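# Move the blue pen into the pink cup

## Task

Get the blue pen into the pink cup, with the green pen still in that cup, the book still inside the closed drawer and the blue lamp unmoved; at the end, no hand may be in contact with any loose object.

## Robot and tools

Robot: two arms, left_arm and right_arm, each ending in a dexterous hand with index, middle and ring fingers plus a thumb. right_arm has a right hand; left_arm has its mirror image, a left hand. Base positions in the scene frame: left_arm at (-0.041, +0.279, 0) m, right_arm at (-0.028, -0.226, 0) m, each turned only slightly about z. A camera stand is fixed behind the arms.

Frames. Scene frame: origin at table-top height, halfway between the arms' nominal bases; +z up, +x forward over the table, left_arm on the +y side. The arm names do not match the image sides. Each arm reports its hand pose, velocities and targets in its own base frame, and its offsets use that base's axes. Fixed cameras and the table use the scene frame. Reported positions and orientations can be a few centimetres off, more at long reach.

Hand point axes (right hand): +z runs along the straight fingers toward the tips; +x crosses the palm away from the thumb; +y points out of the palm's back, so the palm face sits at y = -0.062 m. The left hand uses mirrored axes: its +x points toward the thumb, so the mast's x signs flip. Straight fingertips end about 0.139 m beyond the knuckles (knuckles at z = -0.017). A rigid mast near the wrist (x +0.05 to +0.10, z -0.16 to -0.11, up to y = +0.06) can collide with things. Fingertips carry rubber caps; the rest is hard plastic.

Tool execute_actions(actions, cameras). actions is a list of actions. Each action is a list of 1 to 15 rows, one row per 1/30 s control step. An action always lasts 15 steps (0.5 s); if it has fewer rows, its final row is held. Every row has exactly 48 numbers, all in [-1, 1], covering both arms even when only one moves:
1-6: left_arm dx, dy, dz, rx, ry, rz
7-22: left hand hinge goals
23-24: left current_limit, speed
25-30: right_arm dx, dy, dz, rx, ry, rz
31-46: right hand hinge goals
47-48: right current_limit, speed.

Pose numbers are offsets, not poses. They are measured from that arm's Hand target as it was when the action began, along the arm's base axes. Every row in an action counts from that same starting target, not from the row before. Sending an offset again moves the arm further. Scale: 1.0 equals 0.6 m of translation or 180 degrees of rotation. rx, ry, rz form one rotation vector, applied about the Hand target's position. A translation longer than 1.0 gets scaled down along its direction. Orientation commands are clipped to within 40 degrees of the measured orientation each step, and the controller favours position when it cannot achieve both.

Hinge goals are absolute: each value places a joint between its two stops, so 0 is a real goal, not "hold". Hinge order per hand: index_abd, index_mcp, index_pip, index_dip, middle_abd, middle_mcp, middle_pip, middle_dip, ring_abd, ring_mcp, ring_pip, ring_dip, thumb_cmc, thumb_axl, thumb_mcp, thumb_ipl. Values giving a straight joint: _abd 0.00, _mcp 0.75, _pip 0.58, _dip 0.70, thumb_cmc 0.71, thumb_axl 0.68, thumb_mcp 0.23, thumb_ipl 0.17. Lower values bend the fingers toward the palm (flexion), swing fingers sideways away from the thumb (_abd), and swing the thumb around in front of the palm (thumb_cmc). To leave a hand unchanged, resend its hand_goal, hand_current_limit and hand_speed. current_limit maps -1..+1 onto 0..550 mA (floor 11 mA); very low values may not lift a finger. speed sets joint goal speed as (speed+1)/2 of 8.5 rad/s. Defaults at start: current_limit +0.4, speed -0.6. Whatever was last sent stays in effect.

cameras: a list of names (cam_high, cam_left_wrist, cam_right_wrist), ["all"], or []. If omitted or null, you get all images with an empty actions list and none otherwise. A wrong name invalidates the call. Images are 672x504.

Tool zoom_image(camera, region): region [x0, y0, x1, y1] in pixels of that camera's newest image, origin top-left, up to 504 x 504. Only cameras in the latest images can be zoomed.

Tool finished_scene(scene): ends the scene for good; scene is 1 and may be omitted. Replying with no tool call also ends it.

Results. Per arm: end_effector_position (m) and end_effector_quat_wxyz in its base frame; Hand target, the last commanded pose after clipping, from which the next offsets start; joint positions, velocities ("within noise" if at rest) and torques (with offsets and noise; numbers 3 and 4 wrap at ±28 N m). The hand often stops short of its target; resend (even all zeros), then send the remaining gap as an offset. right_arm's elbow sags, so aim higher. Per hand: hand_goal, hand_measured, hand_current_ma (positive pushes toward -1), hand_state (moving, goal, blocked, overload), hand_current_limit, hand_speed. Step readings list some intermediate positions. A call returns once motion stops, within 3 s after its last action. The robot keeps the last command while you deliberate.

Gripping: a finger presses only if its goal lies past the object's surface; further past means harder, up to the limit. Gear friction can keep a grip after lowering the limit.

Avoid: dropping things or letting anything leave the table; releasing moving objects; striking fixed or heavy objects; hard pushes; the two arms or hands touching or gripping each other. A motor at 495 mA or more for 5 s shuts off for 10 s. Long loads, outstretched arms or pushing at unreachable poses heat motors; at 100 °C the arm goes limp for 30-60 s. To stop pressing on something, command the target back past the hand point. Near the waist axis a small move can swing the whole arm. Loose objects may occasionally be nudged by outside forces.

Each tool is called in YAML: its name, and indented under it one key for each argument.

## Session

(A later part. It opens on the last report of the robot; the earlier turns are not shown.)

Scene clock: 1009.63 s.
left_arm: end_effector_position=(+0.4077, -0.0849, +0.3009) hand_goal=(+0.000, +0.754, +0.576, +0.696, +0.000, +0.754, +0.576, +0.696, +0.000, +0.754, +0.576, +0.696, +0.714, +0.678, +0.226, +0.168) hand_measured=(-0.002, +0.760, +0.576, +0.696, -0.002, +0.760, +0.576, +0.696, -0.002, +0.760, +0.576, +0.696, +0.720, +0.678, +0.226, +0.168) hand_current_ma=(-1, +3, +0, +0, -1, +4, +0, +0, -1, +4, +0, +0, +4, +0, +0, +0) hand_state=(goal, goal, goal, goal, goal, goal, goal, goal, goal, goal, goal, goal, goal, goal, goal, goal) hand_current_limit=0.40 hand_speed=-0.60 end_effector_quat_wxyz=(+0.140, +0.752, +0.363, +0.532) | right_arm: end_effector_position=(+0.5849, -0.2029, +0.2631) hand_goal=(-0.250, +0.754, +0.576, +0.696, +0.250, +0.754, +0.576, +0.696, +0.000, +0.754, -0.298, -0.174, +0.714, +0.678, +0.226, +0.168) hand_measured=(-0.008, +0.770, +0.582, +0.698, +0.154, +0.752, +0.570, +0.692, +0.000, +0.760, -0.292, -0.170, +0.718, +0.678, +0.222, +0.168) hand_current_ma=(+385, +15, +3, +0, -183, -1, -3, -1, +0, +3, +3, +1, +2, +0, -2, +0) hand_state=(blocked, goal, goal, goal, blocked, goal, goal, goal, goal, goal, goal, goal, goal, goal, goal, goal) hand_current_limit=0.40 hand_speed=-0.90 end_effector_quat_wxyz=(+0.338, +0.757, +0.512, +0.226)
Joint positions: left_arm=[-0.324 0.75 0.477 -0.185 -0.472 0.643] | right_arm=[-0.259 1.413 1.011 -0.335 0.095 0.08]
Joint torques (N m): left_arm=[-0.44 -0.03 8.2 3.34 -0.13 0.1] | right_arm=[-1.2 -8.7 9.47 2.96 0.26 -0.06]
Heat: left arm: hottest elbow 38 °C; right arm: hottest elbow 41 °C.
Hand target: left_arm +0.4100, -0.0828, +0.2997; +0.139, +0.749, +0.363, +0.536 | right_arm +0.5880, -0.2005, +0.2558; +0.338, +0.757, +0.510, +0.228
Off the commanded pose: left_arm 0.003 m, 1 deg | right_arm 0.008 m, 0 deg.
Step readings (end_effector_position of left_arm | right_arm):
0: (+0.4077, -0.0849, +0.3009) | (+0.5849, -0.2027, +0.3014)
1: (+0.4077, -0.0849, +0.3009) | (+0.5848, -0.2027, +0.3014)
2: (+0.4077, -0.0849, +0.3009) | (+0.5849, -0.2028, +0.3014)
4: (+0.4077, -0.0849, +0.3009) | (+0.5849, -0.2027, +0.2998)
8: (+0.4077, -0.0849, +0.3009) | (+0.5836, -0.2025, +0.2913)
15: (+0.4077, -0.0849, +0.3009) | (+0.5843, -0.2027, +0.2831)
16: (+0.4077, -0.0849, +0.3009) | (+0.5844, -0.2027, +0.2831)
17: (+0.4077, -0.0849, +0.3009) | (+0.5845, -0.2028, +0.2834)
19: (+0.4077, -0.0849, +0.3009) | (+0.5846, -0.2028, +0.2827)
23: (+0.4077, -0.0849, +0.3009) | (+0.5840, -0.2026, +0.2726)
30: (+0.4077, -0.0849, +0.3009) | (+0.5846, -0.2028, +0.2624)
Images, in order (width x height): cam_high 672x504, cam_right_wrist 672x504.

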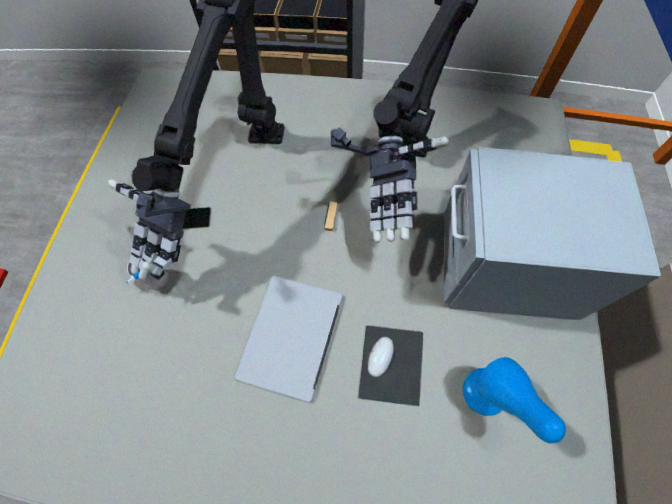

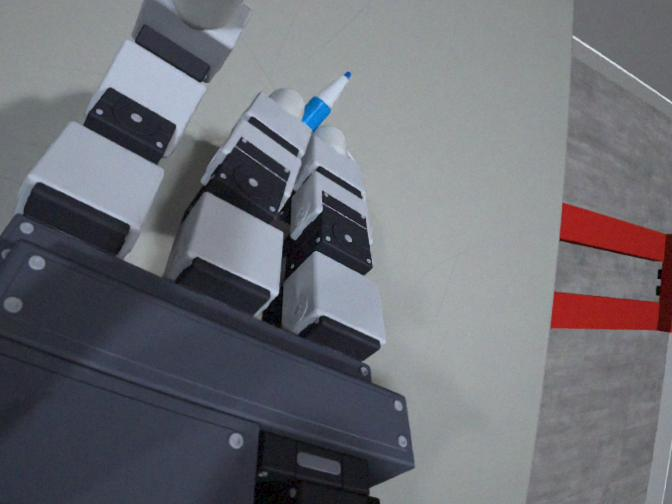

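execute_actions:
  actions:
    - [[0,0,0,0,0,0,0,0.754,0.576,0.696,0,0.754,0.576,0.696,0,0.754,0.576,0.696,0.714,0.678,0.226,0.168,0.4,-0.6,-0.018,0,0.01,0,0,0,-0.25,0.754,0.576,0.696,0.25,0.754,0.576,0.696,0,0.754,-0.299,-0.174,0.714,0.678,0.226,0.168,0.4,-0.9]]
  cameras: ["cam_right_wrist","cam_high"]

zoom_image:
  camera: "cam_high"
  region: [100, 230, 180, 290]

zoom_image:
  camera: "cam_right_wrist"
  region: [150, 50, 400, 238]

Scene clock: 1051.63 s.
left_arm: end_effector_position=(+0.4077, -0.0849, +0.3009) hand_goal=(+0.000, +0.754, +0.576, +0.696, +0.000, +0.754, +0.576, +0.696, +0.000, +0.754, +0.576, +0.696, +0.714, +0.678, +0.226, +0.168) hand_measured=(-0.002, +0.760, +0.576, +0.696, -0.002, +0.760, +0.576, +0.696, -0.002, +0.760, +0.576, +0.696, +0.720, +0.678, +0.226, +0.168) hand_current_ma=(-1, +3, +0, +0, -1, +4, +0, +0, -1, +4, +0, +0, +4, +0, +0, +0) hand_state=(goal, goal, goal, goal, goal, goal, goal, goal, goal, goal, goal, goal, goal, goal, goal, goal) hand_current_limit=0.40 hand_speed=-0.60 end_effector_quat_wxyz=(+0.140, +0.752, +0.363, +0.532) | right_arm: end_effector_position=(+0.5812, -0.2018, +0.2543) hand_goal=(-0.250, +0.754, +0.576, +0.696, +0.250, +0.754, +0.576, +0.696, +0.000, +0.754, -0.298, -0.174, +0.714, +0.678, +0.226, +0.168) hand_measured=(-0.008, +0.770, +0.582, +0.698, +0.154, +0.752, +0.570, +0.692, +0.000, +0.760, -0.292, -0.170, +0.718, +0.678, +0.222, +0.168) hand_current_ma=(+385, +15, +3, +0, -183, -1, -3, -1, +0, +3, +3, +1, +2, +0, -2, +0) hand_state=(blocked, goal, goal, goal, blocked, goal, goal, goal, goal, goal, goal, goal, goal, goal, goal, goal) hand_current_limit=0.40 hand_speed=-0.90 end_effector_quat_wxyz=(+0.333, +0.759, +0.514, +0.222)
Joint positions: left_arm=[-0.324 0.75 0.477 -0.185 -0.472 0.643] | right_arm=[-0.259 1.413 0.996 -0.335 0.094 0.08]
Joint torques (N m): left_arm=[-0.5 0.03 8.2 3.29 -0.13 0.1] | right_arm=[-1.73 -10.93 9.22 2.26 0.08 -0.11]
Heat: left arm: hottest elbow 38 °C; right arm: hottest elbow 39 °C.
Hand target: left_arm +0.4100, -0.0828, +0.2997; +0.139, +0.749, +0.363, +0.536 | right_arm +0.5773, -0.2004, +0.2618; +0.337, +0.757, +0.510, +0.228
Off the commanded pose: left_arm 0.003 m, 1 deg | right_arm 0.009 m, 1 deg.
Step readings (end_effector_position of left_arm | right_arm):
0: (+0.4077, -0.0849, +0.3009) | (+0.5849, -0.2029, +0.2631)
1: (+0.4077, -0.0849, +0.3009) | (+0.5849, -0.2029, +0.2631)
2: (+0.4077, -0.0849, +0.3009) | (+0.5849, -0.2029, +0.2631)
4: (+0.4077, -0.0849, +0.3009) | (+0.5843, -0.2027, +0.2617)
8: (+0.4077, -0.0849, +0.3009) | (+0.5821, -0.2021, +0.2564)
15: (+0.4077, -0.0849, +0.3009) | (+0.5812, -0.2019, +0.2543)
Images, in order (width x height): cam_high 672x504, cam_right_wrist 672x504.

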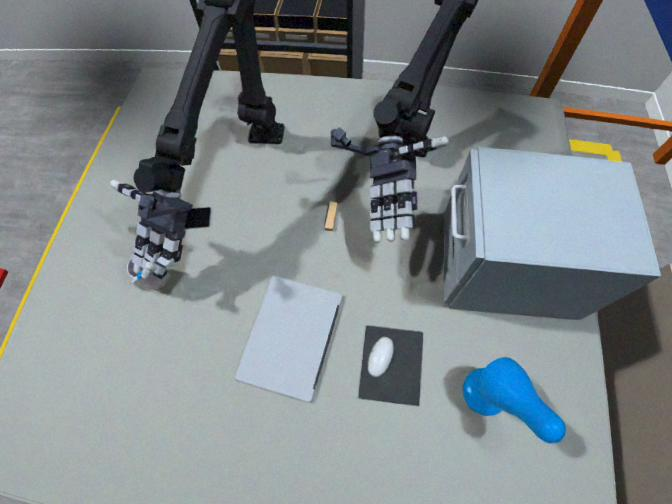

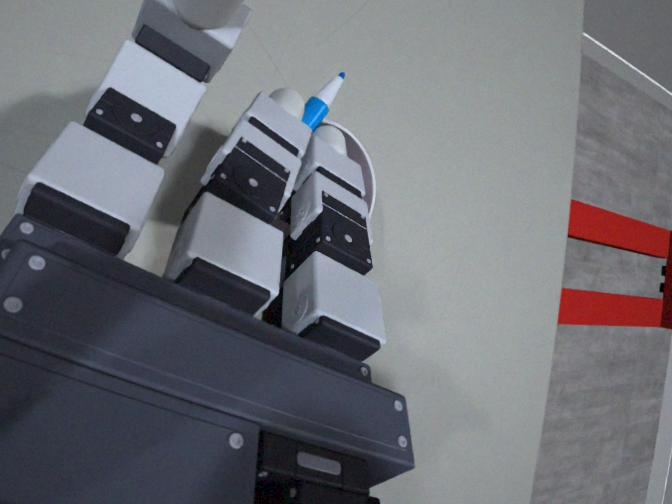

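Scaled by 6.300 from the camera's 672x504 image, which has a finer 960x720 frame.

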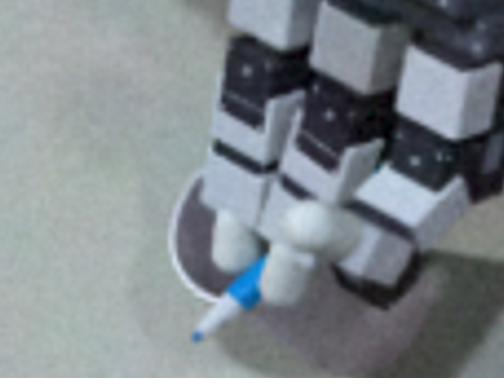

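Scaled by 2.016 from the camera's 672x504 image, which has a finer 960x720 frame.

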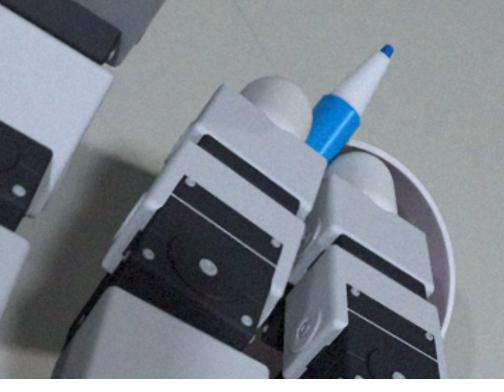

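execute_actions:
  actions:
    - [[0,0,0,0,0,0,0,0.754,0.576,0.696,0,0.754,0.576,0.696,0,0.754,0.576,0.696,0.714,0.678,0.226,0.168,0.4,-0.6,0,0,0.075,0,0,0,-0.25,0.754,0.576,0.696,0.25,0.754,0.576,0.696,0,0.754,-0.299,-0.174,0.714,0.678,0.226,0.168,0.4,-0.9]]
    - [[0,0,0,0,0,0,0,0.754,0.576,0.696,0,0.754,0.576,0.696,0,0.754,0.576,0.696,0.714,0.678,0.226,0.168,0.4,-0.6,-0.04,0.0115,0.023,-0.0229,-0.0567,0,-0.25,0.754,0.576,0.696,0.25,0.754,0.576,0.696,0,0.754,-0.299,-0.174,0.714,0.678,0.226,0.168,0.4,-0.9]]
    - [[0,0,0,0,0,0,0,0.754,0.576,0.696,0,0.754,0.576,0.696,0,0.754,0.576,0.696,0.714,0.678,0.226,0.168,0.4,-0.6,-0.04,0.0115,0.023,-0.0229,-0.0567,0,-0.25,0.754,0.576,0.696,0.25,0.754,0.576,0.696,0,0.754,-0.299,-0.174,0.714,0.678,0.226,0.168,0.4,-0.9]]
  cameras: ["cam_right_wrist","cam_high"]

zoom_image:
  camera: "cam_high"
  region: [90, 220, 190, 295]

zoom_image:
  camera: "cam_right_wrist"
  region: [150, 50, 400, 238]

Scene clock: 1095.43 s.
left_arm: end_effector_position=(+0.4077, -0.0849, +0.3009) hand_goal=(+0.000, +0.754, +0.576, +0.696, +0.000, +0.754, +0.576, +0.696, +0.000, +0.754, +0.576, +0.696, +0.714, +0.678, +0.226, +0.168) hand_measured=(-0.002, +0.760, +0.576, +0.696, -0.002, +0.760, +0.576, +0.696, -0.002, +0.760, +0.576, +0.696, +0.720, +0.678, +0.226, +0.168) hand_current_ma=(-1, +3, +0, +0, -1, +4, +0, +0, -1, +4, +0, +0, +4, +0, +0, +0) hand_state=(goal, goal, goal, goal, goal, goal, goal, goal, goal, goal, goal, goal, goal, goal, goal, goal) hand_current_limit=0.40 hand_speed=-0.60 end_effector_quat_wxyz=(+0.140, +0.752, +0.363, +0.532) | right_arm: end_effector_position=(+0.5327, -0.1917, +0.3245) hand_goal=(-0.250, +0.754, +0.576, +0.696, +0.250, +0.754, +0.576, +0.696, +0.000, +0.754, -0.298, -0.174, +0.714, +0.678, +0.226, +0.168) hand_measured=(-0.012, +0.770, +0.582, +0.698, +0.154, +0.754, +0.570, +0.692, +0.000, +0.762, -0.292, -0.170, +0.720, +0.678, +0.222, +0.168) hand_current_ma=(+385, +16, +3, +0, -183, +0, -3, -1, +0, +4, +3, +1, +3, +0, -2, +0) hand_state=(blocked, goal, goal, goal, blocked, goal, goal, goal, goal, goal, goal, goal, goal, goal, goal, goal) hand_current_limit=0.40 hand_speed=-0.90 end_effector_quat_wxyz=(+0.465, +0.689, +0.458, +0.315)
Joint positions: left_arm=[-0.324 0.75 0.477 -0.185 -0.472 0.643] | right_arm=[-0.259 1.251 0.779 0.09 0.121 0.057]
Joint torques (N m): left_arm=[-0.56 0.03 8.2 3.36 -0.13 0.09] | right_arm=[-1.38 -8.7 9.18 3.51 0.14 -0.28]
Heat: left arm: hottest elbow 38 °C; right arm: hottest elbow 38 °C.
Hand target: left_arm +0.4100, -0.0828, +0.2997; +0.139, +0.749, +0.363, +0.536 | right_arm +0.5293, -0.1867, +0.3342; +0.476, +0.679, +0.458, +0.322
Off the commanded pose: left_arm 0.003 m, 1 deg | right_arm 0.012 m, 2 deg.
Step readings (end_effector_position of left_arm | right_arm):
0: (+0.4077, -0.0849, +0.3009) | (+0.5812, -0.2018, +0.2543)
1: (+0.4077, -0.0849, +0.3009) | (+0.5812, -0.2018, +0.2542)
2: (+0.4077, -0.0849, +0.3009) | (+0.5804, -0.2016, +0.2534)
4: (+0.4077, -0.0849, +0.3009) | (+0.5760, -0.2004, +0.2510)
8: (+0.4077, -0.0849, +0.3009) | (+0.5678, -0.1983, +0.2539)
15: (+0.4077, -0.0849, +0.3009) | (+0.5633, -0.1971, +0.2588)
16: (+0.4077, -0.0849, +0.3009) | (+0.5633, -0.1971, +0.2587)
17: (+0.4077, -0.0849, +0.3009) | (+0.5641, -0.1974, +0.2616)
19: (+0.4077, -0.0849, +0.3009) | (+0.5654, -0.1986, +0.2741)
23: (+0.4077, -0.0849, +0.3009) | (+0.5577, -0.1977, +0.3030)
30: (+0.4077, -0.0849, +0.3009) | (+0.5545, -0.1970, +0.3187)
31: (+0.4077, -0.0849, +0.3009) | (+0.5540, -0.1969, +0.3176)
32: (+0.4077, -0.0849, +0.3009) | (+0.5530, -0.1970, +0.3176)
34: (+0.4077, -0.0849, +0.3009) | (+0.5466, -0.1961, +0.3169)
38: (+0.4077, -0.0849, +0.3009) | (+0.5337, -0.1930, +0.3124)
45: (+0.4077, -0.0849, +0.3009) | (+0.5324, -0.1919, +0.3216)
Images, in order (width x height): cam_high 672x504, cam_right_wrist 672x504.

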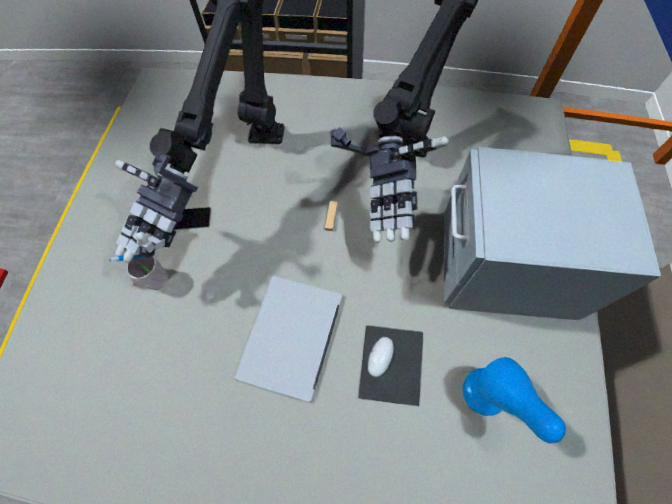

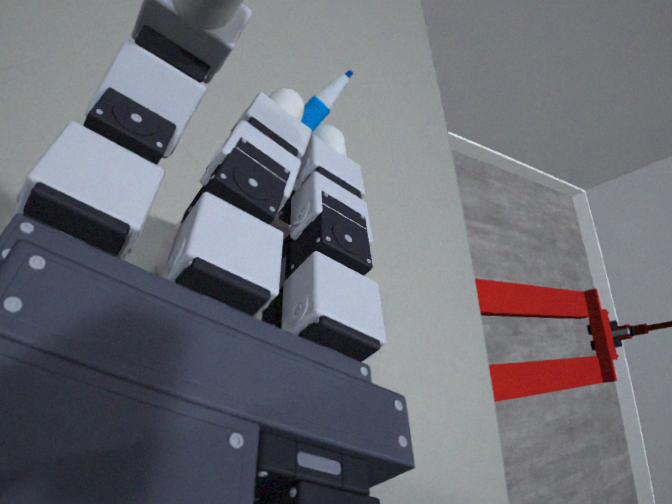

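Scaled by 5.040 from the camera's 672x504 image, which has a finer 960x720 frame.

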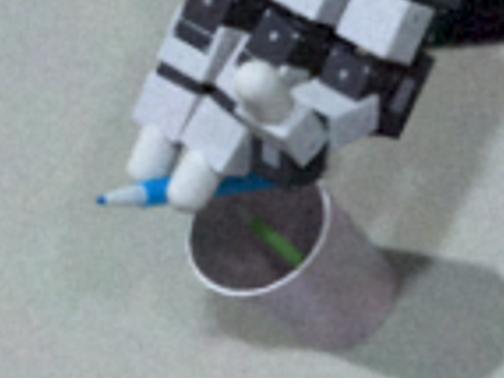

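Scaled by 2.016 from the camera's 672x504 image, which has a finer 960x720 frame.

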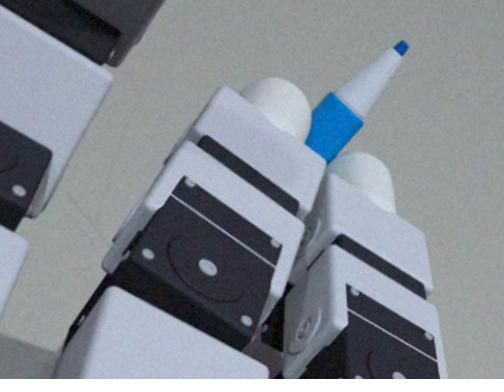

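execute_actions:
  actions:
    - [[0,0,0,0,0,0,0,0.754,0.576,0.696,0,0.754,0.576,0.696,0,0.754,0.576,0.696,0.714,0.678,0.226,0.168,0.4,-0.6,-0.034,-0.042,-0.04,0,0,0,-0.25,0.754,0.576,0.696,0.25,0.754,0.576,0.696,0,0.754,-0.299,-0.174,0.714,0.678,0.226,0.168,0.4,-0.9]]
  cameras: ["cam_right_wrist","cam_high"]

zoom_image:
  camera: "cam_high"
  region: [90, 220, 190, 295]

Scene clock: 1222.73 s.
left_arm: end_effector_position=(+0.4077, -0.0849, +0.3009) hand_goal=(+0.000, +0.754, +0.576, +0.696, +0.000, +0.754, +0.576, +0.696, +0.000, +0.754, +0.576, +0.696, +0.714, +0.678, +0.226, +0.168) hand_measured=(-0.002, +0.760, +0.576, +0.696, -0.002, +0.760, +0.576, +0.696, -0.002, +0.760, +0.576, +0.696, +0.720, +0.678, +0.226, +0.168) hand_current_ma=(-1, +3, +0, +0, -1, +4, +0, +0, -1, +4, +0, +0, +4, +0, +0, +0) hand_state=(goal, goal, goal, goal, goal, goal, goal, goal, goal, goal, goal, goal, goal, goal, goal, goal) hand_current_limit=0.40 hand_speed=-0.60 end_effector_quat_wxyz=(+0.140, +0.752, +0.363, +0.532) | right_arm: end_effector_position=(+0.5120, -0.2121, +0.3005) hand_goal=(-0.250, +0.754, +0.576, +0.696, +0.250, +0.754, +0.576, +0.696, +0.000, +0.754, -0.298, -0.174, +0.714, +0.678, +0.226, +0.168) hand_measured=(-0.012, +0.772, +0.582, +0.698, +0.154, +0.754, +0.570, +0.692, +0.000, +0.762, -0.292, -0.170, +0.720, +0.678, +0.222, +0.168) hand_current_ma=(+385, +16, +3, +0, -183, +0, -3, -1, +0, +4, +3, +1, +3, +0, -2, +0) hand_state=(blocked, goal, goal, goal, blocked, goal, goal, goal, goal, goal, goal, goal, goal, goal, goal, goal) hand_current_limit=0.40 hand_speed=-0.90 end_effector_quat_wxyz=(+0.464, +0.688, +0.460, +0.317)
Joint positions: left_arm=[-0.324 0.75 0.477 -0.185 -0.472 0.643] | right_arm=[-0.332 1.249 0.704 0.166 0.048 0.029]
Joint torques (N m): left_arm=[-0.5 -0.21 8.2 3.36 -0.13 0.1] | right_arm=[-1.96 -8.18 9.32 3.49 -0.04 -0.23]
Heat: left arm: hottest elbow 39 °C; right arm: hottest elbow 39 °C.
Hand target: left_arm +0.4100, -0.0828, +0.2997; +0.139, +0.749, +0.363, +0.536 | right_arm +0.5089, -0.2120, +0.3103; +0.476, +0.679, +0.457, +0.322
Off the commanded pose: left_arm 0.003 m, 1 deg | right_arm 0.010 m, 2 deg.
Step readings (end_effector_position of left_arm | right_arm):
0: (+0.4077, -0.0849, +0.3009) | (+0.5327, -0.1917, +0.3245)
1: (+0.4077, -0.0849, +0.3009) | (+0.5327, -0.1914, +0.3244)
2: (+0.4077, -0.0849, +0.3009) | (+0.5325, -0.1906, +0.3239)
4: (+0.4077, -0.0849, +0.3009) | (+0.5296, -0.1907, +0.3195)
8: (+0.4077, -0.0849, +0.3009) | (+0.5173, -0.2040, +0.3023)
15: (+0.4077, -0.0849, +0.3009) | (+0.5117, -0.2125, +0.2998)
Images, in order (width x height): cam_high 672x504, cam_right_wrist 672x504.

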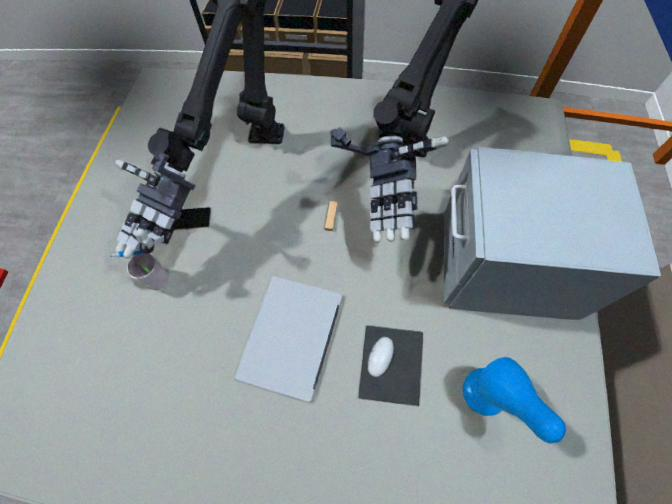

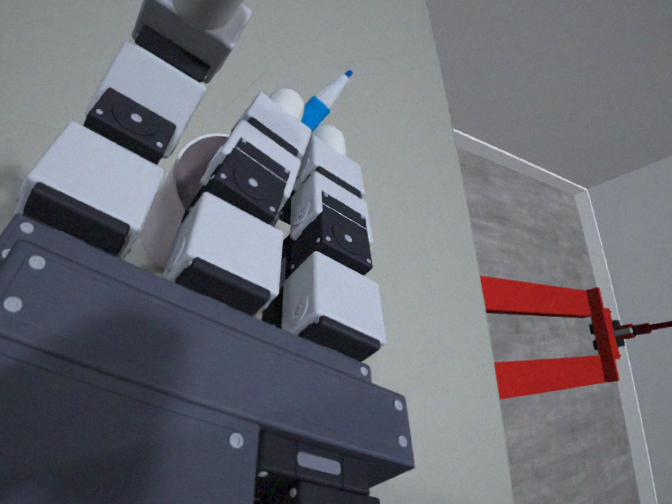

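Scaled by 5.040 from the camera's 672x504 image, which has a finer 960x720 frame.

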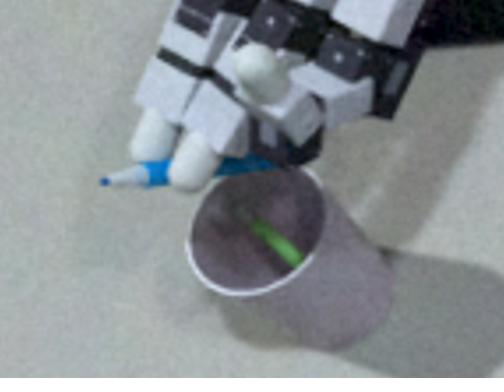

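execute_actions:
  actions:
    - [[0,0,0,0,0,0,0,0.754,0.576,0.696,0,0.754,0.576,0.696,0,0.754,0.576,0.696,0.714,0.678,0.226,0.168,0.4,-0.6,0.002,-0.0235,-0.033,0,0,0,-0.25,0.754,0.576,0.696,0.25,0.754,0.576,0.696,0,0.754,-0.299,-0.174,0.714,0.678,0.226,0.168,0.4,-0.9]]
  cameras: ["cam_right_wrist","cam_high"]

zoom_image:
  camera: "cam_high"
  region: [100, 220, 180, 280]

Scene clock: 1233.53 s.
left_arm: end_effector_position=(+0.4077, -0.0849, +0.3009) hand_goal=(+0.000, +0.754, +0.576, +0.696, +0.000, +0.754, +0.576, +0.696, +0.000, +0.754, +0.576, +0.696, +0.714, +0.678, +0.226, +0.168) hand_measured=(-0.002, +0.760, +0.576, +0.696, -0.002, +0.760, +0.576, +0.696, -0.002, +0.760, +0.576, +0.696, +0.720, +0.678, +0.226, +0.168) hand_current_ma=(-1, +3, +0, +0, -1, +4, +0, +0, -1, +4, +0, +0, +4, +0, +0, +0) hand_state=(goal, goal, goal, goal, goal, goal, goal, goal, goal, goal, goal, goal, goal, goal, goal, goal) hand_current_limit=0.40 hand_speed=-0.60 end_effector_quat_wxyz=(+0.140, +0.752, +0.363, +0.532) | right_arm: end_effector_position=(+0.5101, -0.2235, +0.2957) hand_goal=(-0.250, +0.754, +0.576, +0.696, +0.250, +0.754, +0.576, +0.696, +0.000, +0.754, -0.298, -0.174, +0.714, +0.678, +0.226, +0.168) hand_measured=(-0.012, +0.772, +0.582, +0.698, +0.154, +0.754, +0.570, +0.692, +0.000, +0.762, -0.292, -0.170, +0.720, +0.678, +0.222, +0.168) hand_current_ma=(+385, +16, +3, +0, -183, +0, -3, -1, +0, +4, +3, +1, +3, +0, -2, +0) hand_state=(blocked, goal, goal, goal, blocked, goal, goal, goal, goal, goal, goal, goal, goal, goal, goal, goal) hand_current_limit=0.40 hand_speed=-0.90 end_effector_quat_wxyz=(+0.472, +0.681, +0.456, +0.324)
Joint positions: left_arm=[-0.324 0.75 0.477 -0.185 -0.472 0.643] | right_arm=[-0.365 1.276 0.69 0.235 0.014 0.017]
Joint torques (N m): left_arm=[-0.5 -0.15 8.21 3.36 -0.12 0.09] | right_arm=[-2.2 -6.48 8.99 3.44 -0.05 -0.25]
Heat: left arm: hottest elbow 39 °C; right arm: hottest elbow 38 °C.
Hand target: left_arm +0.4100, -0.0828, +0.2997; +0.139, +0.749, +0.363, +0.536 | right_arm +0.5101, -0.2260, +0.2906; +0.476, +0.679, +0.457, +0.322
Off the commanded pose: left_arm 0.003 m, 1 deg | right_arm 0.006 m, 1 deg.
Step readings (end_effector_position of left_arm | right_arm):
0: (+0.4077, -0.0849, +0.3009) | (+0.5120, -0.2121, +0.3005)
1: (+0.4077, -0.0849, +0.3009) | (+0.5121, -0.2119, +0.3007)
2: (+0.4077, -0.0849, +0.3009) | (+0.5122, -0.2115, +0.3015)
4: (+0.4077, -0.0849, +0.3009) | (+0.5116, -0.2120, +0.3042)
8: (+0.4077, -0.0849, +0.3009) | (+0.5100, -0.2196, +0.3037)
15: (+0.4077, -0.0849, +0.3009) | (+0.5100, -0.2236, +0.2949)
Images, in order (width x height): cam_high 672x504, cam_right_wrist 672x504.

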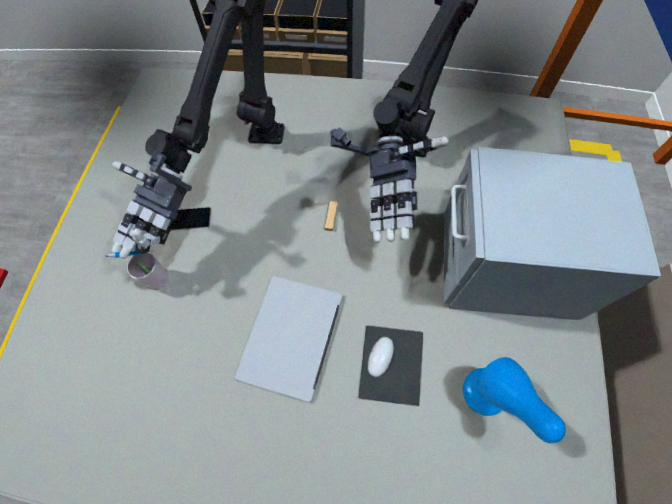

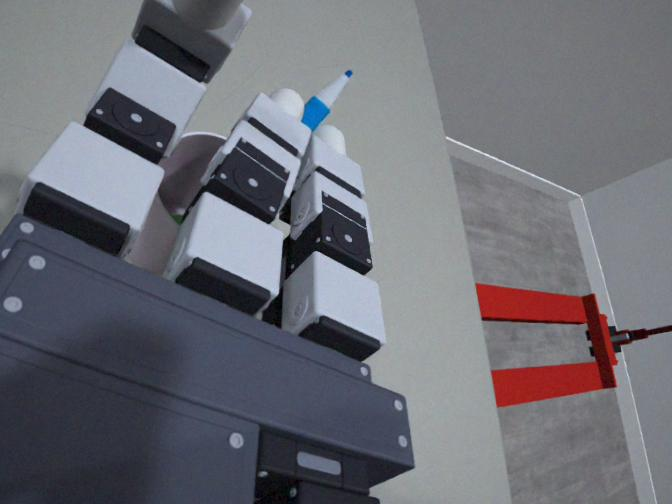

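Scaled by 6.300 from the camera's 672x504 image, which has a finer 960x720 frame.

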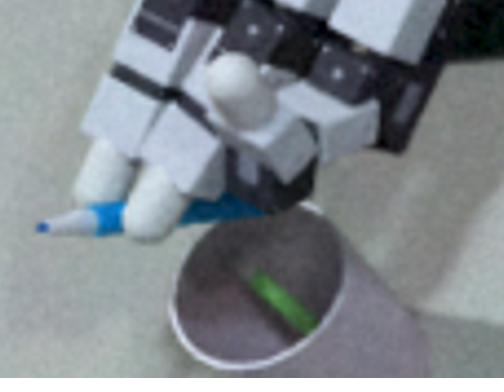

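execute_actions:
  actions:
    - [[0,0,0,0,0,0,0,0.754,0.576,0.696,0,0.754,0.576,0.696,0,0.754,0.576,0.696,0.714,0.678,0.226,0.168,0.4,-0.6,0,-0.004,-0.055,0,0,0,-0.25,0.754,0.576,0.696,0.25,0.754,0.576,0.696,0,0.754,-0.299,-0.174,0.714,0.678,0.226,0.168,0.4,-0.9]]
    - [[0,0,0,0,0,0,0,0.754,0.576,0.696,0,0.754,0.576,0.696,0,0.754,0.576,0.696,0.714,0.678,0.226,0.168,0.4,-0.6,0,0,-0.03,0,0,0,-0.25,0.754,0.576,0.696,0.25,0.754,0.576,0.696,0,0.754,-0.299,-0.174,0.714,0.678,0.226,0.168,0.4,-0.9]]
  cameras: ["cam_right_wrist","cam_high"]

zoom_image:
  camera: "cam_high"
  region: [100, 220, 180, 280]

zoom_image:
  camera: "cam_right_wrist"
  region: [150, 50, 400, 238]

Scene clock: 1252.00 s.
left_arm: end_effector_position=(+0.4077, -0.0849, +0.3009) hand_goal=(+0.000, +0.754, +0.576, +0.696, +0.000, +0.754, +0.576, +0.696, +0.000, +0.754, +0.576, +0.696, +0.714, +0.678, +0.226, +0.168) hand_measured=(-0.002, +0.760, +0.576, +0.696, -0.002, +0.760, +0.576, +0.696, -0.002, +0.760, +0.576, +0.696, +0.720, +0.678, +0.226, +0.168) hand_current_ma=(-1, +3, +0, +0, -1, +4, +0, +0, -1, +4, +0, +0, +4, +0, +0, +0) hand_state=(goal, goal, goal, goal, goal, goal, goal, goal, goal, goal, goal, goal, goal, goal, goal, goal) hand_current_limit=0.40 hand_speed=-0.60 end_effector_quat_wxyz=(+0.140, +0.752, +0.363, +0.532) | right_arm: end_effector_position=(+0.5116, -0.2247, +0.2435) hand_goal=(-0.250, +0.754, +0.576, +0.696, +0.250, +0.754, +0.576, +0.696, +0.000, +0.754, -0.298, -0.174, +0.714, +0.678, +0.226, +0.168) hand_measured=(-0.012, +0.772, +0.582, +0.698, +0.154, +0.754, +0.570, +0.692, +0.000, +0.762, -0.292, -0.170, +0.720, +0.678, +0.222, +0.168) hand_current_ma=(+385, +17, +3, +0, -183, +0, -3, -1, +0, +4, +3, +1, +3, +0, -2, +0) hand_state=(blocked, goal, goal, goal, blocked, goal, goal, goal, goal, goal, goal, goal, goal, goal, goal, goal) hand_current_limit=0.40 hand_speed=-0.90 end_effector_quat_wxyz=(+0.471, +0.681, +0.457, +0.324)
Joint positions: left_arm=[-0.324 0.75 0.477 -0.185 -0.472 0.643] | right_arm=[-0.368 1.395 0.625 0.417 0.008 0.014]
Joint torques (N m): left_arm=[-0.5 0.09 8.17 3.37 -0.12 0.1] | right_arm=[-2.37 -7.12 8.06 3.44 -0.06 -0.26]
Heat: left arm: hottest elbow 39 °C; right arm: hottest elbow 39 °C.
Hand target: left_arm +0.4100, -0.0828, +0.2997; +0.139, +0.749, +0.363, +0.536 | right_arm +0.5101, -0.2285, +0.2396; +0.476, +0.679, +0.457, +0.322
Off the commanded pose: left_arm 0.003 m, 1 deg | right_arm 0.006 m, 1 deg.
Step readings (end_effector_position of left_arm | right_arm):
0: (+0.4077, -0.0849, +0.3009) | (+0.5102, -0.2235, +0.2957)
1: (+0.4077, -0.0849, +0.3009) | (+0.5101, -0.2234, +0.2955)
2: (+0.4077, -0.0849, +0.3009) | (+0.5100, -0.2233, +0.2956)
4: (+0.4077, -0.0849, +0.3009) | (+0.5098, -0.2230, +0.2927)
8: (+0.4077, -0.0849, +0.3009) | (+0.5103, -0.2235, +0.2713)
15: (+0.4077, -0.0849, +0.3009) | (+0.5109, -0.2245, +0.2555)
16: (+0.4077, -0.0849, +0.3009) | (+0.5110, -0.2245, +0.2567)
17: (+0.4077, -0.0849, +0.3009) | (+0.5110, -0.2245, +0.2576)
19: (+0.4077, -0.0849, +0.3009) | (+0.5112, -0.2246, +0.2589)
23: (+0.4077, -0.0849, +0.3009) | (+0.5118, -0.2248, +0.2517)
30: (+0.4077, -0.0849, +0.3009) | (+0.5116, -0.2247, +0.2423)
Images, in order (width x height): cam_high 672x504, cam_right_wrist 672x504.

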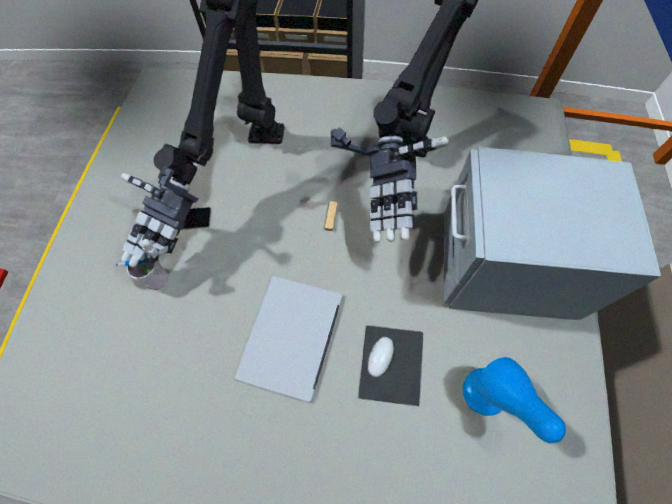

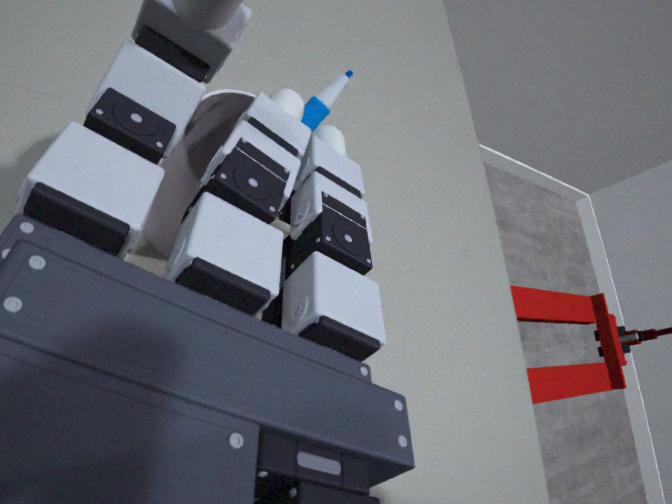

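Scaled by 6.300 from the camera's 672x504 image, which has a finer 960x720 frame.

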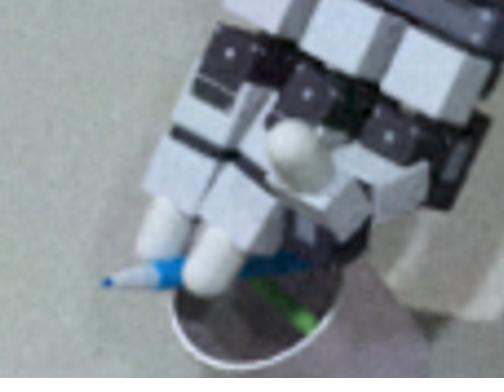

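Scaled by 2.016 from the camera's 672x504 image, which has a finer 960x720 frame.

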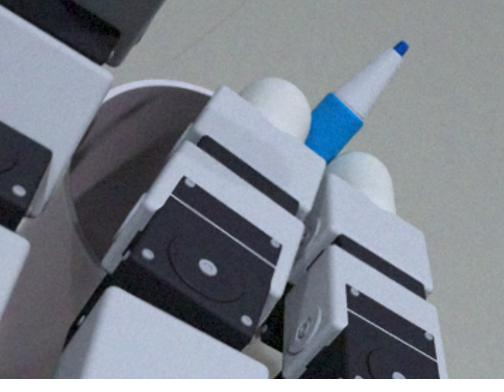

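execute_actions:
  actions:
    - [[0,0,0,0,0,0,0,0.754,0.576,0.696,0,0.754,0.576,0.696,0,0.754,0.576,0.696,0.714,0.678,0.226,0.168,0.4,-0.6,0,0.01,-0.032,0,0,0,-0.25,0.754,0.576,0.696,0.25,0.754,0.576,0.696,0,0.754,-0.299,-0.174,0.714,0.678,0.226,0.168,0.4,-0.9]]
  cameras: ["cam_right_wrist","cam_high"]

zoom_image:
  camera: "cam_high"
  region: [100, 220, 180, 280]

zoom_image:
  camera: "cam_right_wrist"
  region: [150, 50, 400, 238]

Scene clock: 1288.83 s.
left_arm: end_effector_position=(+0.4077, -0.0849, +0.3009) hand_goal=(+0.000, +0.754, +0.576, +0.696, +0.000, +0.754, +0.576, +0.696, +0.000, +0.754, +0.576, +0.696, +0.714, +0.678, +0.226, +0.168) hand_measured=(-0.002, +0.760, +0.576, +0.696, -0.002, +0.760, +0.576, +0.696, -0.002, +0.760, +0.576, +0.696, +0.720, +0.678, +0.226, +0.168) hand_current_ma=(-1, +3, +0, +0, -1, +4, +0, +0, -1, +4, +0, +0, +4, +0, +0, +0) hand_state=(goal, goal, goal, goal, goal, goal, goal, goal, goal, goal, goal, goal, goal, goal, goal, goal) hand_current_limit=0.40 hand_speed=-0.60 end_effector_quat_wxyz=(+0.140, +0.752, +0.363, +0.532) | right_arm: end_effector_position=(+0.5096, -0.2255, +0.2283) hand_goal=(-0.250, +0.754, +0.576, +0.696, +0.250, +0.754, +0.576, +0.696, +0.000, +0.754, -0.298, -0.174, +0.714, +0.678, +0.226, +0.168) hand_measured=(-0.012, +0.768, +0.580, +0.698, +0.154, +0.754, +0.570, +0.692, +0.000, +0.762, -0.292, -0.172, +0.722, +0.678, +0.222, +0.168) hand_current_ma=(+385, +12, +2, +1, -183, +0, -3, -1, +0, +5, +3, +1, +4, +0, -2, +0) hand_state=(blocked, goal, goal, goal, blocked, goal, goal, goal, goal, goal, goal, goal, goal, goal, goal, goal) hand_current_limit=0.40 hand_speed=-0.90 end_effector_quat_wxyz=(+0.476, +0.680, +0.454, +0.323)
Joint positions: left_arm=[-0.324 0.75 0.477 -0.185 -0.472 0.643] | right_arm=[-0.368 1.436 0.603 0.489 0.018 0.014]
Joint torques (N m): left_arm=[-0.5 -0.03 8.21 3.37 -0.13 0.1] | right_arm=[-1.38 -6.77 7.38 3.33 0.13 -0.21]
Heat: left arm: hottest elbow 39 °C; right arm: hottest elbow 36 °C.
Hand target: left_arm +0.4100, -0.0828, +0.2997; +0.139, +0.749, +0.363, +0.536 | right_arm +0.5101, -0.2225, +0.2203; +0.476, +0.679, +0.457, +0.322
Off the commanded pose: left_arm 0.003 m, 1 deg | right_arm 0.008 m, 0 deg.
Step readings (end_effector_position of left_arm | right_arm):
0: (+0.4077, -0.0849, +0.3009) | (+0.5116, -0.2247, +0.2435)
1: (+0.4077, -0.0849, +0.3009) | (+0.5116, -0.2247, +0.2437)
2: (+0.4077, -0.0849, +0.3009) | (+0.5115, -0.2246, +0.2437)
4: (+0.4077, -0.0849, +0.3009) | (+0.5108, -0.2249, +0.2430)
8: (+0.4077, -0.0849, +0.3009) | (+0.5096, -0.2254, +0.2312)
15: (+0.4077, -0.0849, +0.3009) | (+0.5095, -0.2255, +0.2284)
Images, in order (width x height): cam_high 672x504, cam_right_wrist 672x504.

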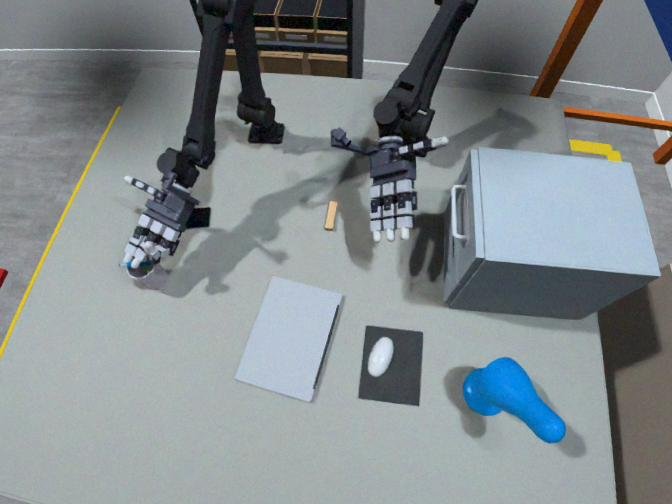

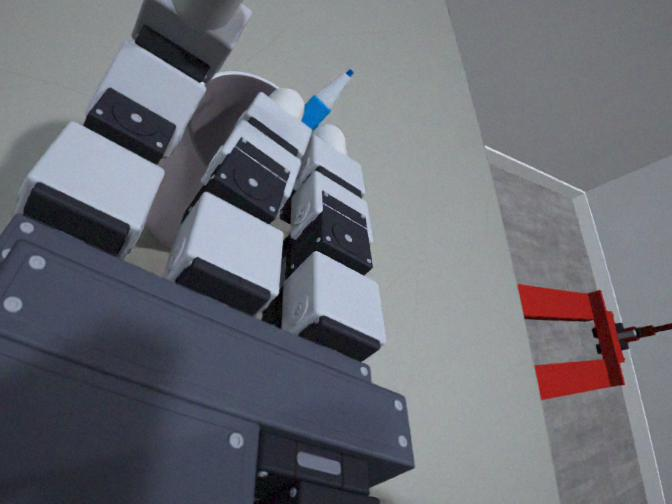

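Scaled by 6.300 from the camera's 672x504 image, which has a finer 960x720 frame.

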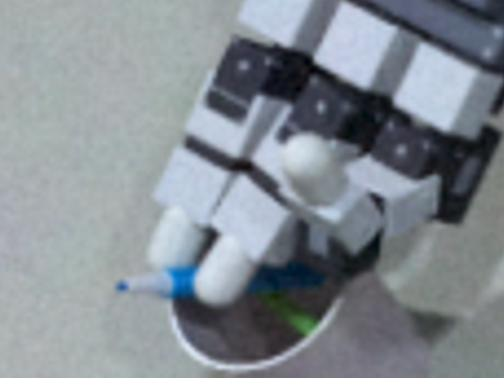

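Scaled by 2.016 from the camera's 672x504 image, which has a finer 960x720 frame.

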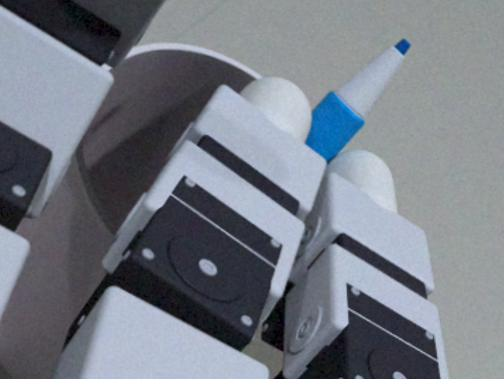

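execute_actions:
  actions:
    - [[0,0,0,0,0,0,0,0.754,0.576,0.696,0,0.754,0.576,0.696,0,0.754,0.576,0.696,0.714,0.678,0.226,0.168,0.4,-0.6,0,0,-0.01,0,0,0,-0.25,0.754,0.576,0.696,0.25,0.754,0.576,0.696,0,0.754,-0.299,-0.174,0.714,0.678,0.226,0.168,0.4,-0.9]]
    - [[0,0,0,0,0,0,0,0.754,0.576,0.696,0,0.754,0.576,0.696,0,0.754,0.576,0.696,0.714,0.678,0.226,0.168,0.4,-0.6,0,0,0,0,0,0,-0.012,0.754,0.576,0.696,0.15,0.754,0.576,0.696,0,0.754,-0.299,-0.174,0.714,0.678,0.226,0.168,0.4,-0.95]]
  cameras: ["cam_right_wrist","cam_high"]

zoom_image:
  camera: "cam_high"
  region: [100, 220, 180, 280]

Scene clock: 1311.70 s.
left_arm: end_effector_position=(+0.4077, -0.0849, +0.3009) hand_goal=(+0.000, +0.754, +0.576, +0.696, +0.000, +0.754, +0.576, +0.696, +0.000, +0.754, +0.576, +0.696, +0.714, +0.678, +0.226, +0.168) hand_measured=(-0.002, +0.760, +0.576, +0.696, -0.002, +0.760, +0.576, +0.696, -0.002, +0.760, +0.576, +0.696, +0.720, +0.678, +0.226, +0.168) hand_current_ma=(-1, +3, +0, +0, -1, +4, +0, +0, -1, +4, +0, +0, +4, +0, +0, +0) hand_state=(goal, goal, goal, goal, goal, goal, goal, goal, goal, goal, goal, goal, goal, goal, goal, goal) hand_current_limit=0.40 hand_speed=-0.60 end_effector_quat_wxyz=(+0.140, +0.752, +0.363, +0.532) | right_arm: end_effector_position=(+0.5109, -0.2261, +0.2275) hand_goal=(-0.012, +0.754, +0.576, +0.696, +0.150, +0.754, +0.576, +0.696, +0.000, +0.754, -0.298, -0.174, +0.714, +0.678, +0.226, +0.168) hand_measured=(-0.018, +0.768, +0.580, +0.698, +0.132, +0.756, +0.572, +0.692, +0.000, +0.762, -0.292, -0.172, +0.722, +0.678, +0.222, +0.168) hand_current_ma=(+10, +13, +2, +1, -12, +1, -1, -1, +0, +5, +3, +1, +4, +0, -2, +0) hand_state=(moving, goal, goal, goal, goal, goal, goal, goal, goal, goal, goal, goal, goal, goal, goal, goal) hand_current_limit=0.40 hand_speed=-0.95 end_effector_quat_wxyz=(+0.480, +0.677, +0.452, +0.326)
Joint positions: left_arm=[-0.324 0.75 0.477 -0.185 -0.472 0.643] | right_arm=[-0.368 1.451 0.603 0.515 0.018 0.014]
Joint torques (N m): left_arm=[-0.5 -0.21 8.18 3.34 -0.13 0.1] | right_arm=[-1.44 -6.89 6.82 3.29 0.08 -0.21]
Heat: left arm: hottest elbow 39 °C; right arm: hottest elbow 36 °C.
Hand target: left_arm +0.4100, -0.0828, +0.2997; +0.139, +0.749, +0.363, +0.536 | right_arm +0.5101, -0.2224, +0.2144; +0.476, +0.679, +0.457, +0.322
Off the commanded pose: left_arm 0.003 m, 1 deg | right_arm 0.014 m, 1 deg.
Step readings (end_effector_position of left_arm | right_arm):
0: (+0.4077, -0.0849, +0.3009) | (+0.5096, -0.2255, +0.2284)
1: (+0.4077, -0.0849, +0.3009) | (+0.5096, -0.2255, +0.2284)
2: (+0.4077, -0.0849, +0.3009) | (+0.5097, -0.2256, +0.2284)
4: (+0.4077, -0.0849, +0.3009) | (+0.5100, -0.2257, +0.2281)
8: (+0.4077, -0.0849, +0.3009) | (+0.5107, -0.2260, +0.2275)
15: (+0.4077, -0.0849, +0.3009) | (+0.5108, -0.2261, +0.2276)
16: (+0.4077, -0.0849, +0.3009) | (+0.5108, -0.2261, +0.2276)
17: (+0.4077, -0.0849, +0.3009) | (+0.5109, -0.2261, +0.2275)
19: (+0.4077, -0.0849, +0.3009) | (+0.5109, -0.2261, +0.2275)
23: (+0.4077, -0.0849, +0.3009) | (+0.5109, -0.2261, +0.2275)
30: (+0.4077, -0.0849, +0.3009) | (+0.5109, -0.2261, +0.2275)
Images, in order (width x height): cam_high 672x504, cam_right_wrist 672x504.

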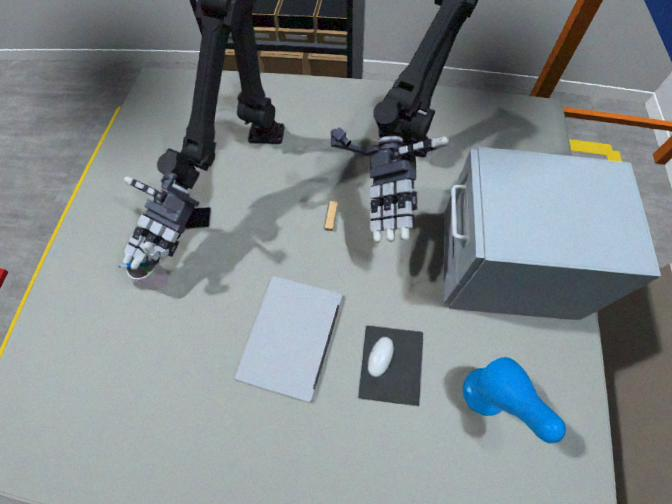

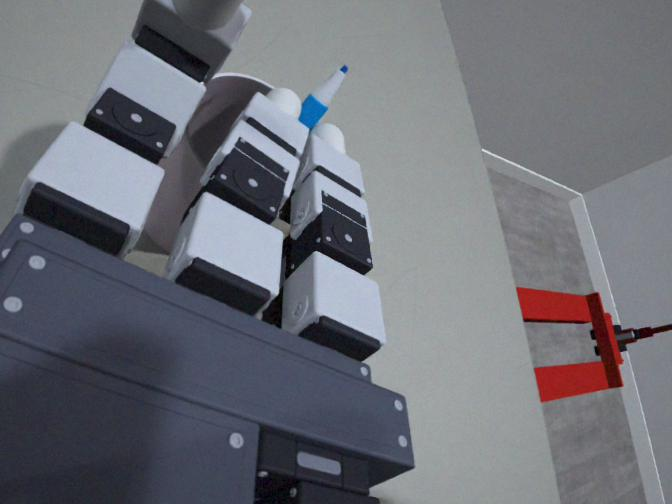

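Scaled by 6.300 from the camera's 672x504 image, which has a finer 960x720 frame.

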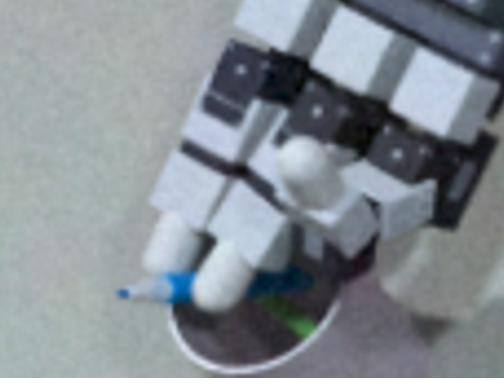

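execute_actions:
  actions:
    - [[0,0,0,0,0,0,0,0.754,0.576,0.696,0,0.754,0.576,0.696,0,0.754,0.576,0.696,0.714,0.678,0.226,0.168,0.4,-0.6,0,0,0.01,0,0,0,-0.015,0.754,0.576,0.696,0.1,0.754,0.576,0.696,0,0.754,-0.299,-0.174,0.714,0.678,0.226,0.168,0.4,-0.97]]
    - [[0,0,0,0,0,0,0,0.754,0.576,0.696,0,0.754,0.576,0.696,0,0.754,0.576,0.696,0.714,0.678,0.226,0.168,0.4,-0.6,0,0,0,0,0,0,-0.015,0.754,0.576,0.696,0.03,0.754,0.576,0.696,0,0.754,-0.299,-0.174,0.714,0.678,0.226,0.168,0.4,-0.95]]
  cameras: ["cam_right_wrist","cam_high"]

zoom_image:
  camera: "cam_high"
  region: [100, 220, 180, 280]

zoom_image:
  camera: "cam_right_wrist"
  region: [150, 50, 400, 238]

Scene clock: 1324.97 s.
left_arm: end_effector_position=(+0.4077, -0.0849, +0.3009) hand_goal=(+0.000, +0.754, +0.576, +0.696, +0.000, +0.754, +0.576, +0.696, +0.000, +0.754, +0.576, +0.696, +0.714, +0.678, +0.226, +0.168) hand_measured=(-0.002, +0.760, +0.576, +0.696, -0.002, +0.760, +0.576, +0.696, -0.002, +0.760, +0.576, +0.696, +0.720, +0.678, +0.226, +0.168) hand_current_ma=(-1, +3, +0, +0, -1, +4, +0, +0, -1, +4, +0, +0, +4, +0, +0, +0) hand_state=(goal, goal, goal, goal, goal, goal, goal, goal, goal, goal, goal, goal, goal, goal, goal, goal) hand_current_limit=0.40 hand_speed=-0.60 end_effector_quat_wxyz=(+0.140, +0.752, +0.363, +0.532) | right_arm: end_effector_position=(+0.5109, -0.2261, +0.2271) hand_goal=(-0.014, +0.754, +0.576, +0.696, +0.030, +0.754, +0.576, +0.696, +0.000, +0.754, -0.298, -0.174, +0.714, +0.678, +0.226, +0.168) hand_measured=(-0.012, +0.766, +0.578, +0.698, +0.034, +0.760, +0.576, +0.694, +0.000, +0.762, -0.292, -0.172, +0.722, +0.678, +0.222, +0.168) hand_current_ma=(+0, +8, +1, +1, +1, +4, +0, -1, +0, +5, +3, +1, +4, +0, -2, +0) hand_state=(goal, goal, goal, goal, goal, goal, goal, goal, goal, goal, goal, goal, goal, goal, goal, goal) hand_current_limit=0.40 hand_speed=-0.95 end_effector_quat_wxyz=(+0.480, +0.678, +0.452, +0.325)
Joint positions: left_arm=[-0.324 0.75 0.477 -0.185 -0.472 0.643] | right_arm=[-0.368 1.451 0.603 0.515 0.018 0.014]
Joint torques (N m): left_arm=[-0.44 -0.03 8.2 3.33 -0.12 0.1] | right_arm=[-1.32 -8 7.32 2.35 0.11 -0.21]
Heat: left arm: hottest elbow 39 °C; right arm: hottest elbow 35 °C.
Hand target: left_arm +0.4100, -0.0828, +0.2997; +0.139, +0.749, +0.363, +0.536 | right_arm +0.5101, -0.2224, +0.2204; +0.476, +0.679, +0.457, +0.322
Off the commanded pose: left_arm 0.003 m, 1 deg | right_arm 0.008 m, 1 deg.
Step readings (end_effector_position of left_arm | right_arm):
0: (+0.4077, -0.0849, +0.3009) | (+0.5109, -0.2261, +0.2271)
1: (+0.4077, -0.0849, +0.3009) | (+0.5109, -0.2261, +0.2271)
2: (+0.4077, -0.0849, +0.3009) | (+0.5109, -0.2261, +0.2271)
4: (+0.4077, -0.0849, +0.3009) | (+0.5109, -0.2261, +0.2271)
8: (+0.4077, -0.0849, +0.3009) | (+0.5109, -0.2261, +0.2271)
15: (+0.4077, -0.0849, +0.3009) | (+0.5109, -0.2261, +0.2271)
16: (+0.4077, -0.0849, +0.3009) | (+0.5109, -0.2261, +0.2271)
17: (+0.4077, -0.0849, +0.3009) | (+0.5109, -0.2261, +0.2271)
19: (+0.4077, -0.0849, +0.3009) | (+0.5109, -0.2261, +0.2271)
23: (+0.4077, -0.0849, +0.3009) | (+0.5109, -0.2261, +0.2271)
30: (+0.4077, -0.0849, +0.3009) | (+0.5109, -0.2261, +0.2271)
Images, in order (width x height): cam_high 672x504, cam_right_wrist 672x504.

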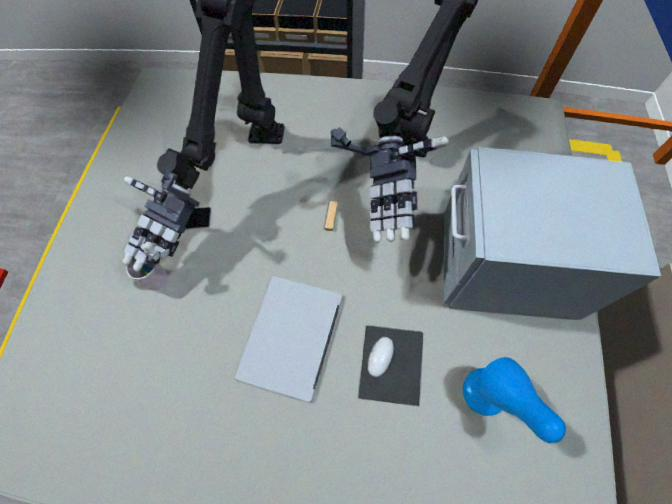

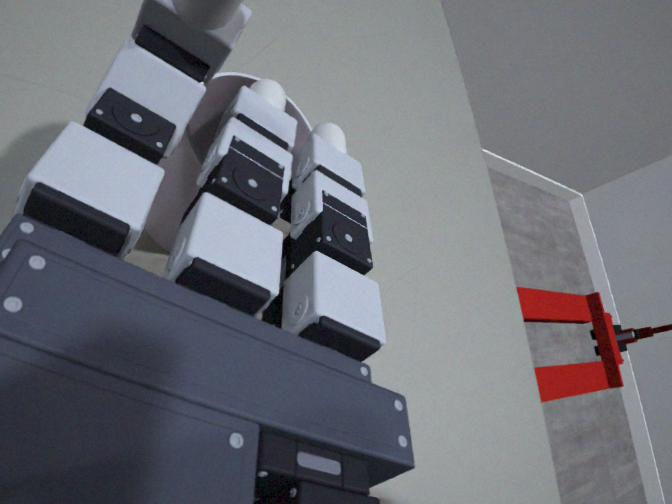

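Scaled by 6.300 from the camera's 672x504 image, which has a finer 960x720 frame.

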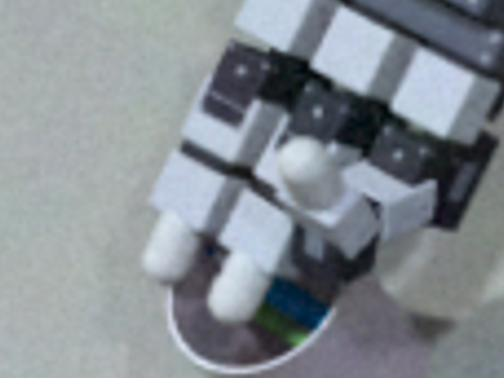

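Scaled by 2.016 from the camera's 672x504 image, which has a finer 960x720 frame.

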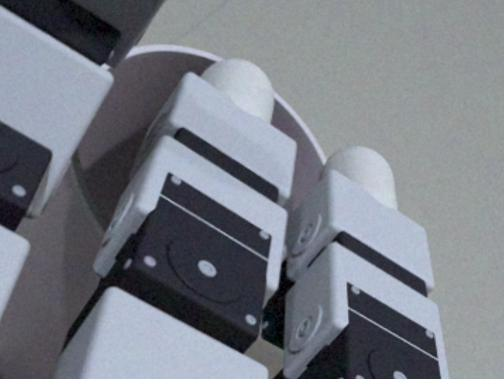

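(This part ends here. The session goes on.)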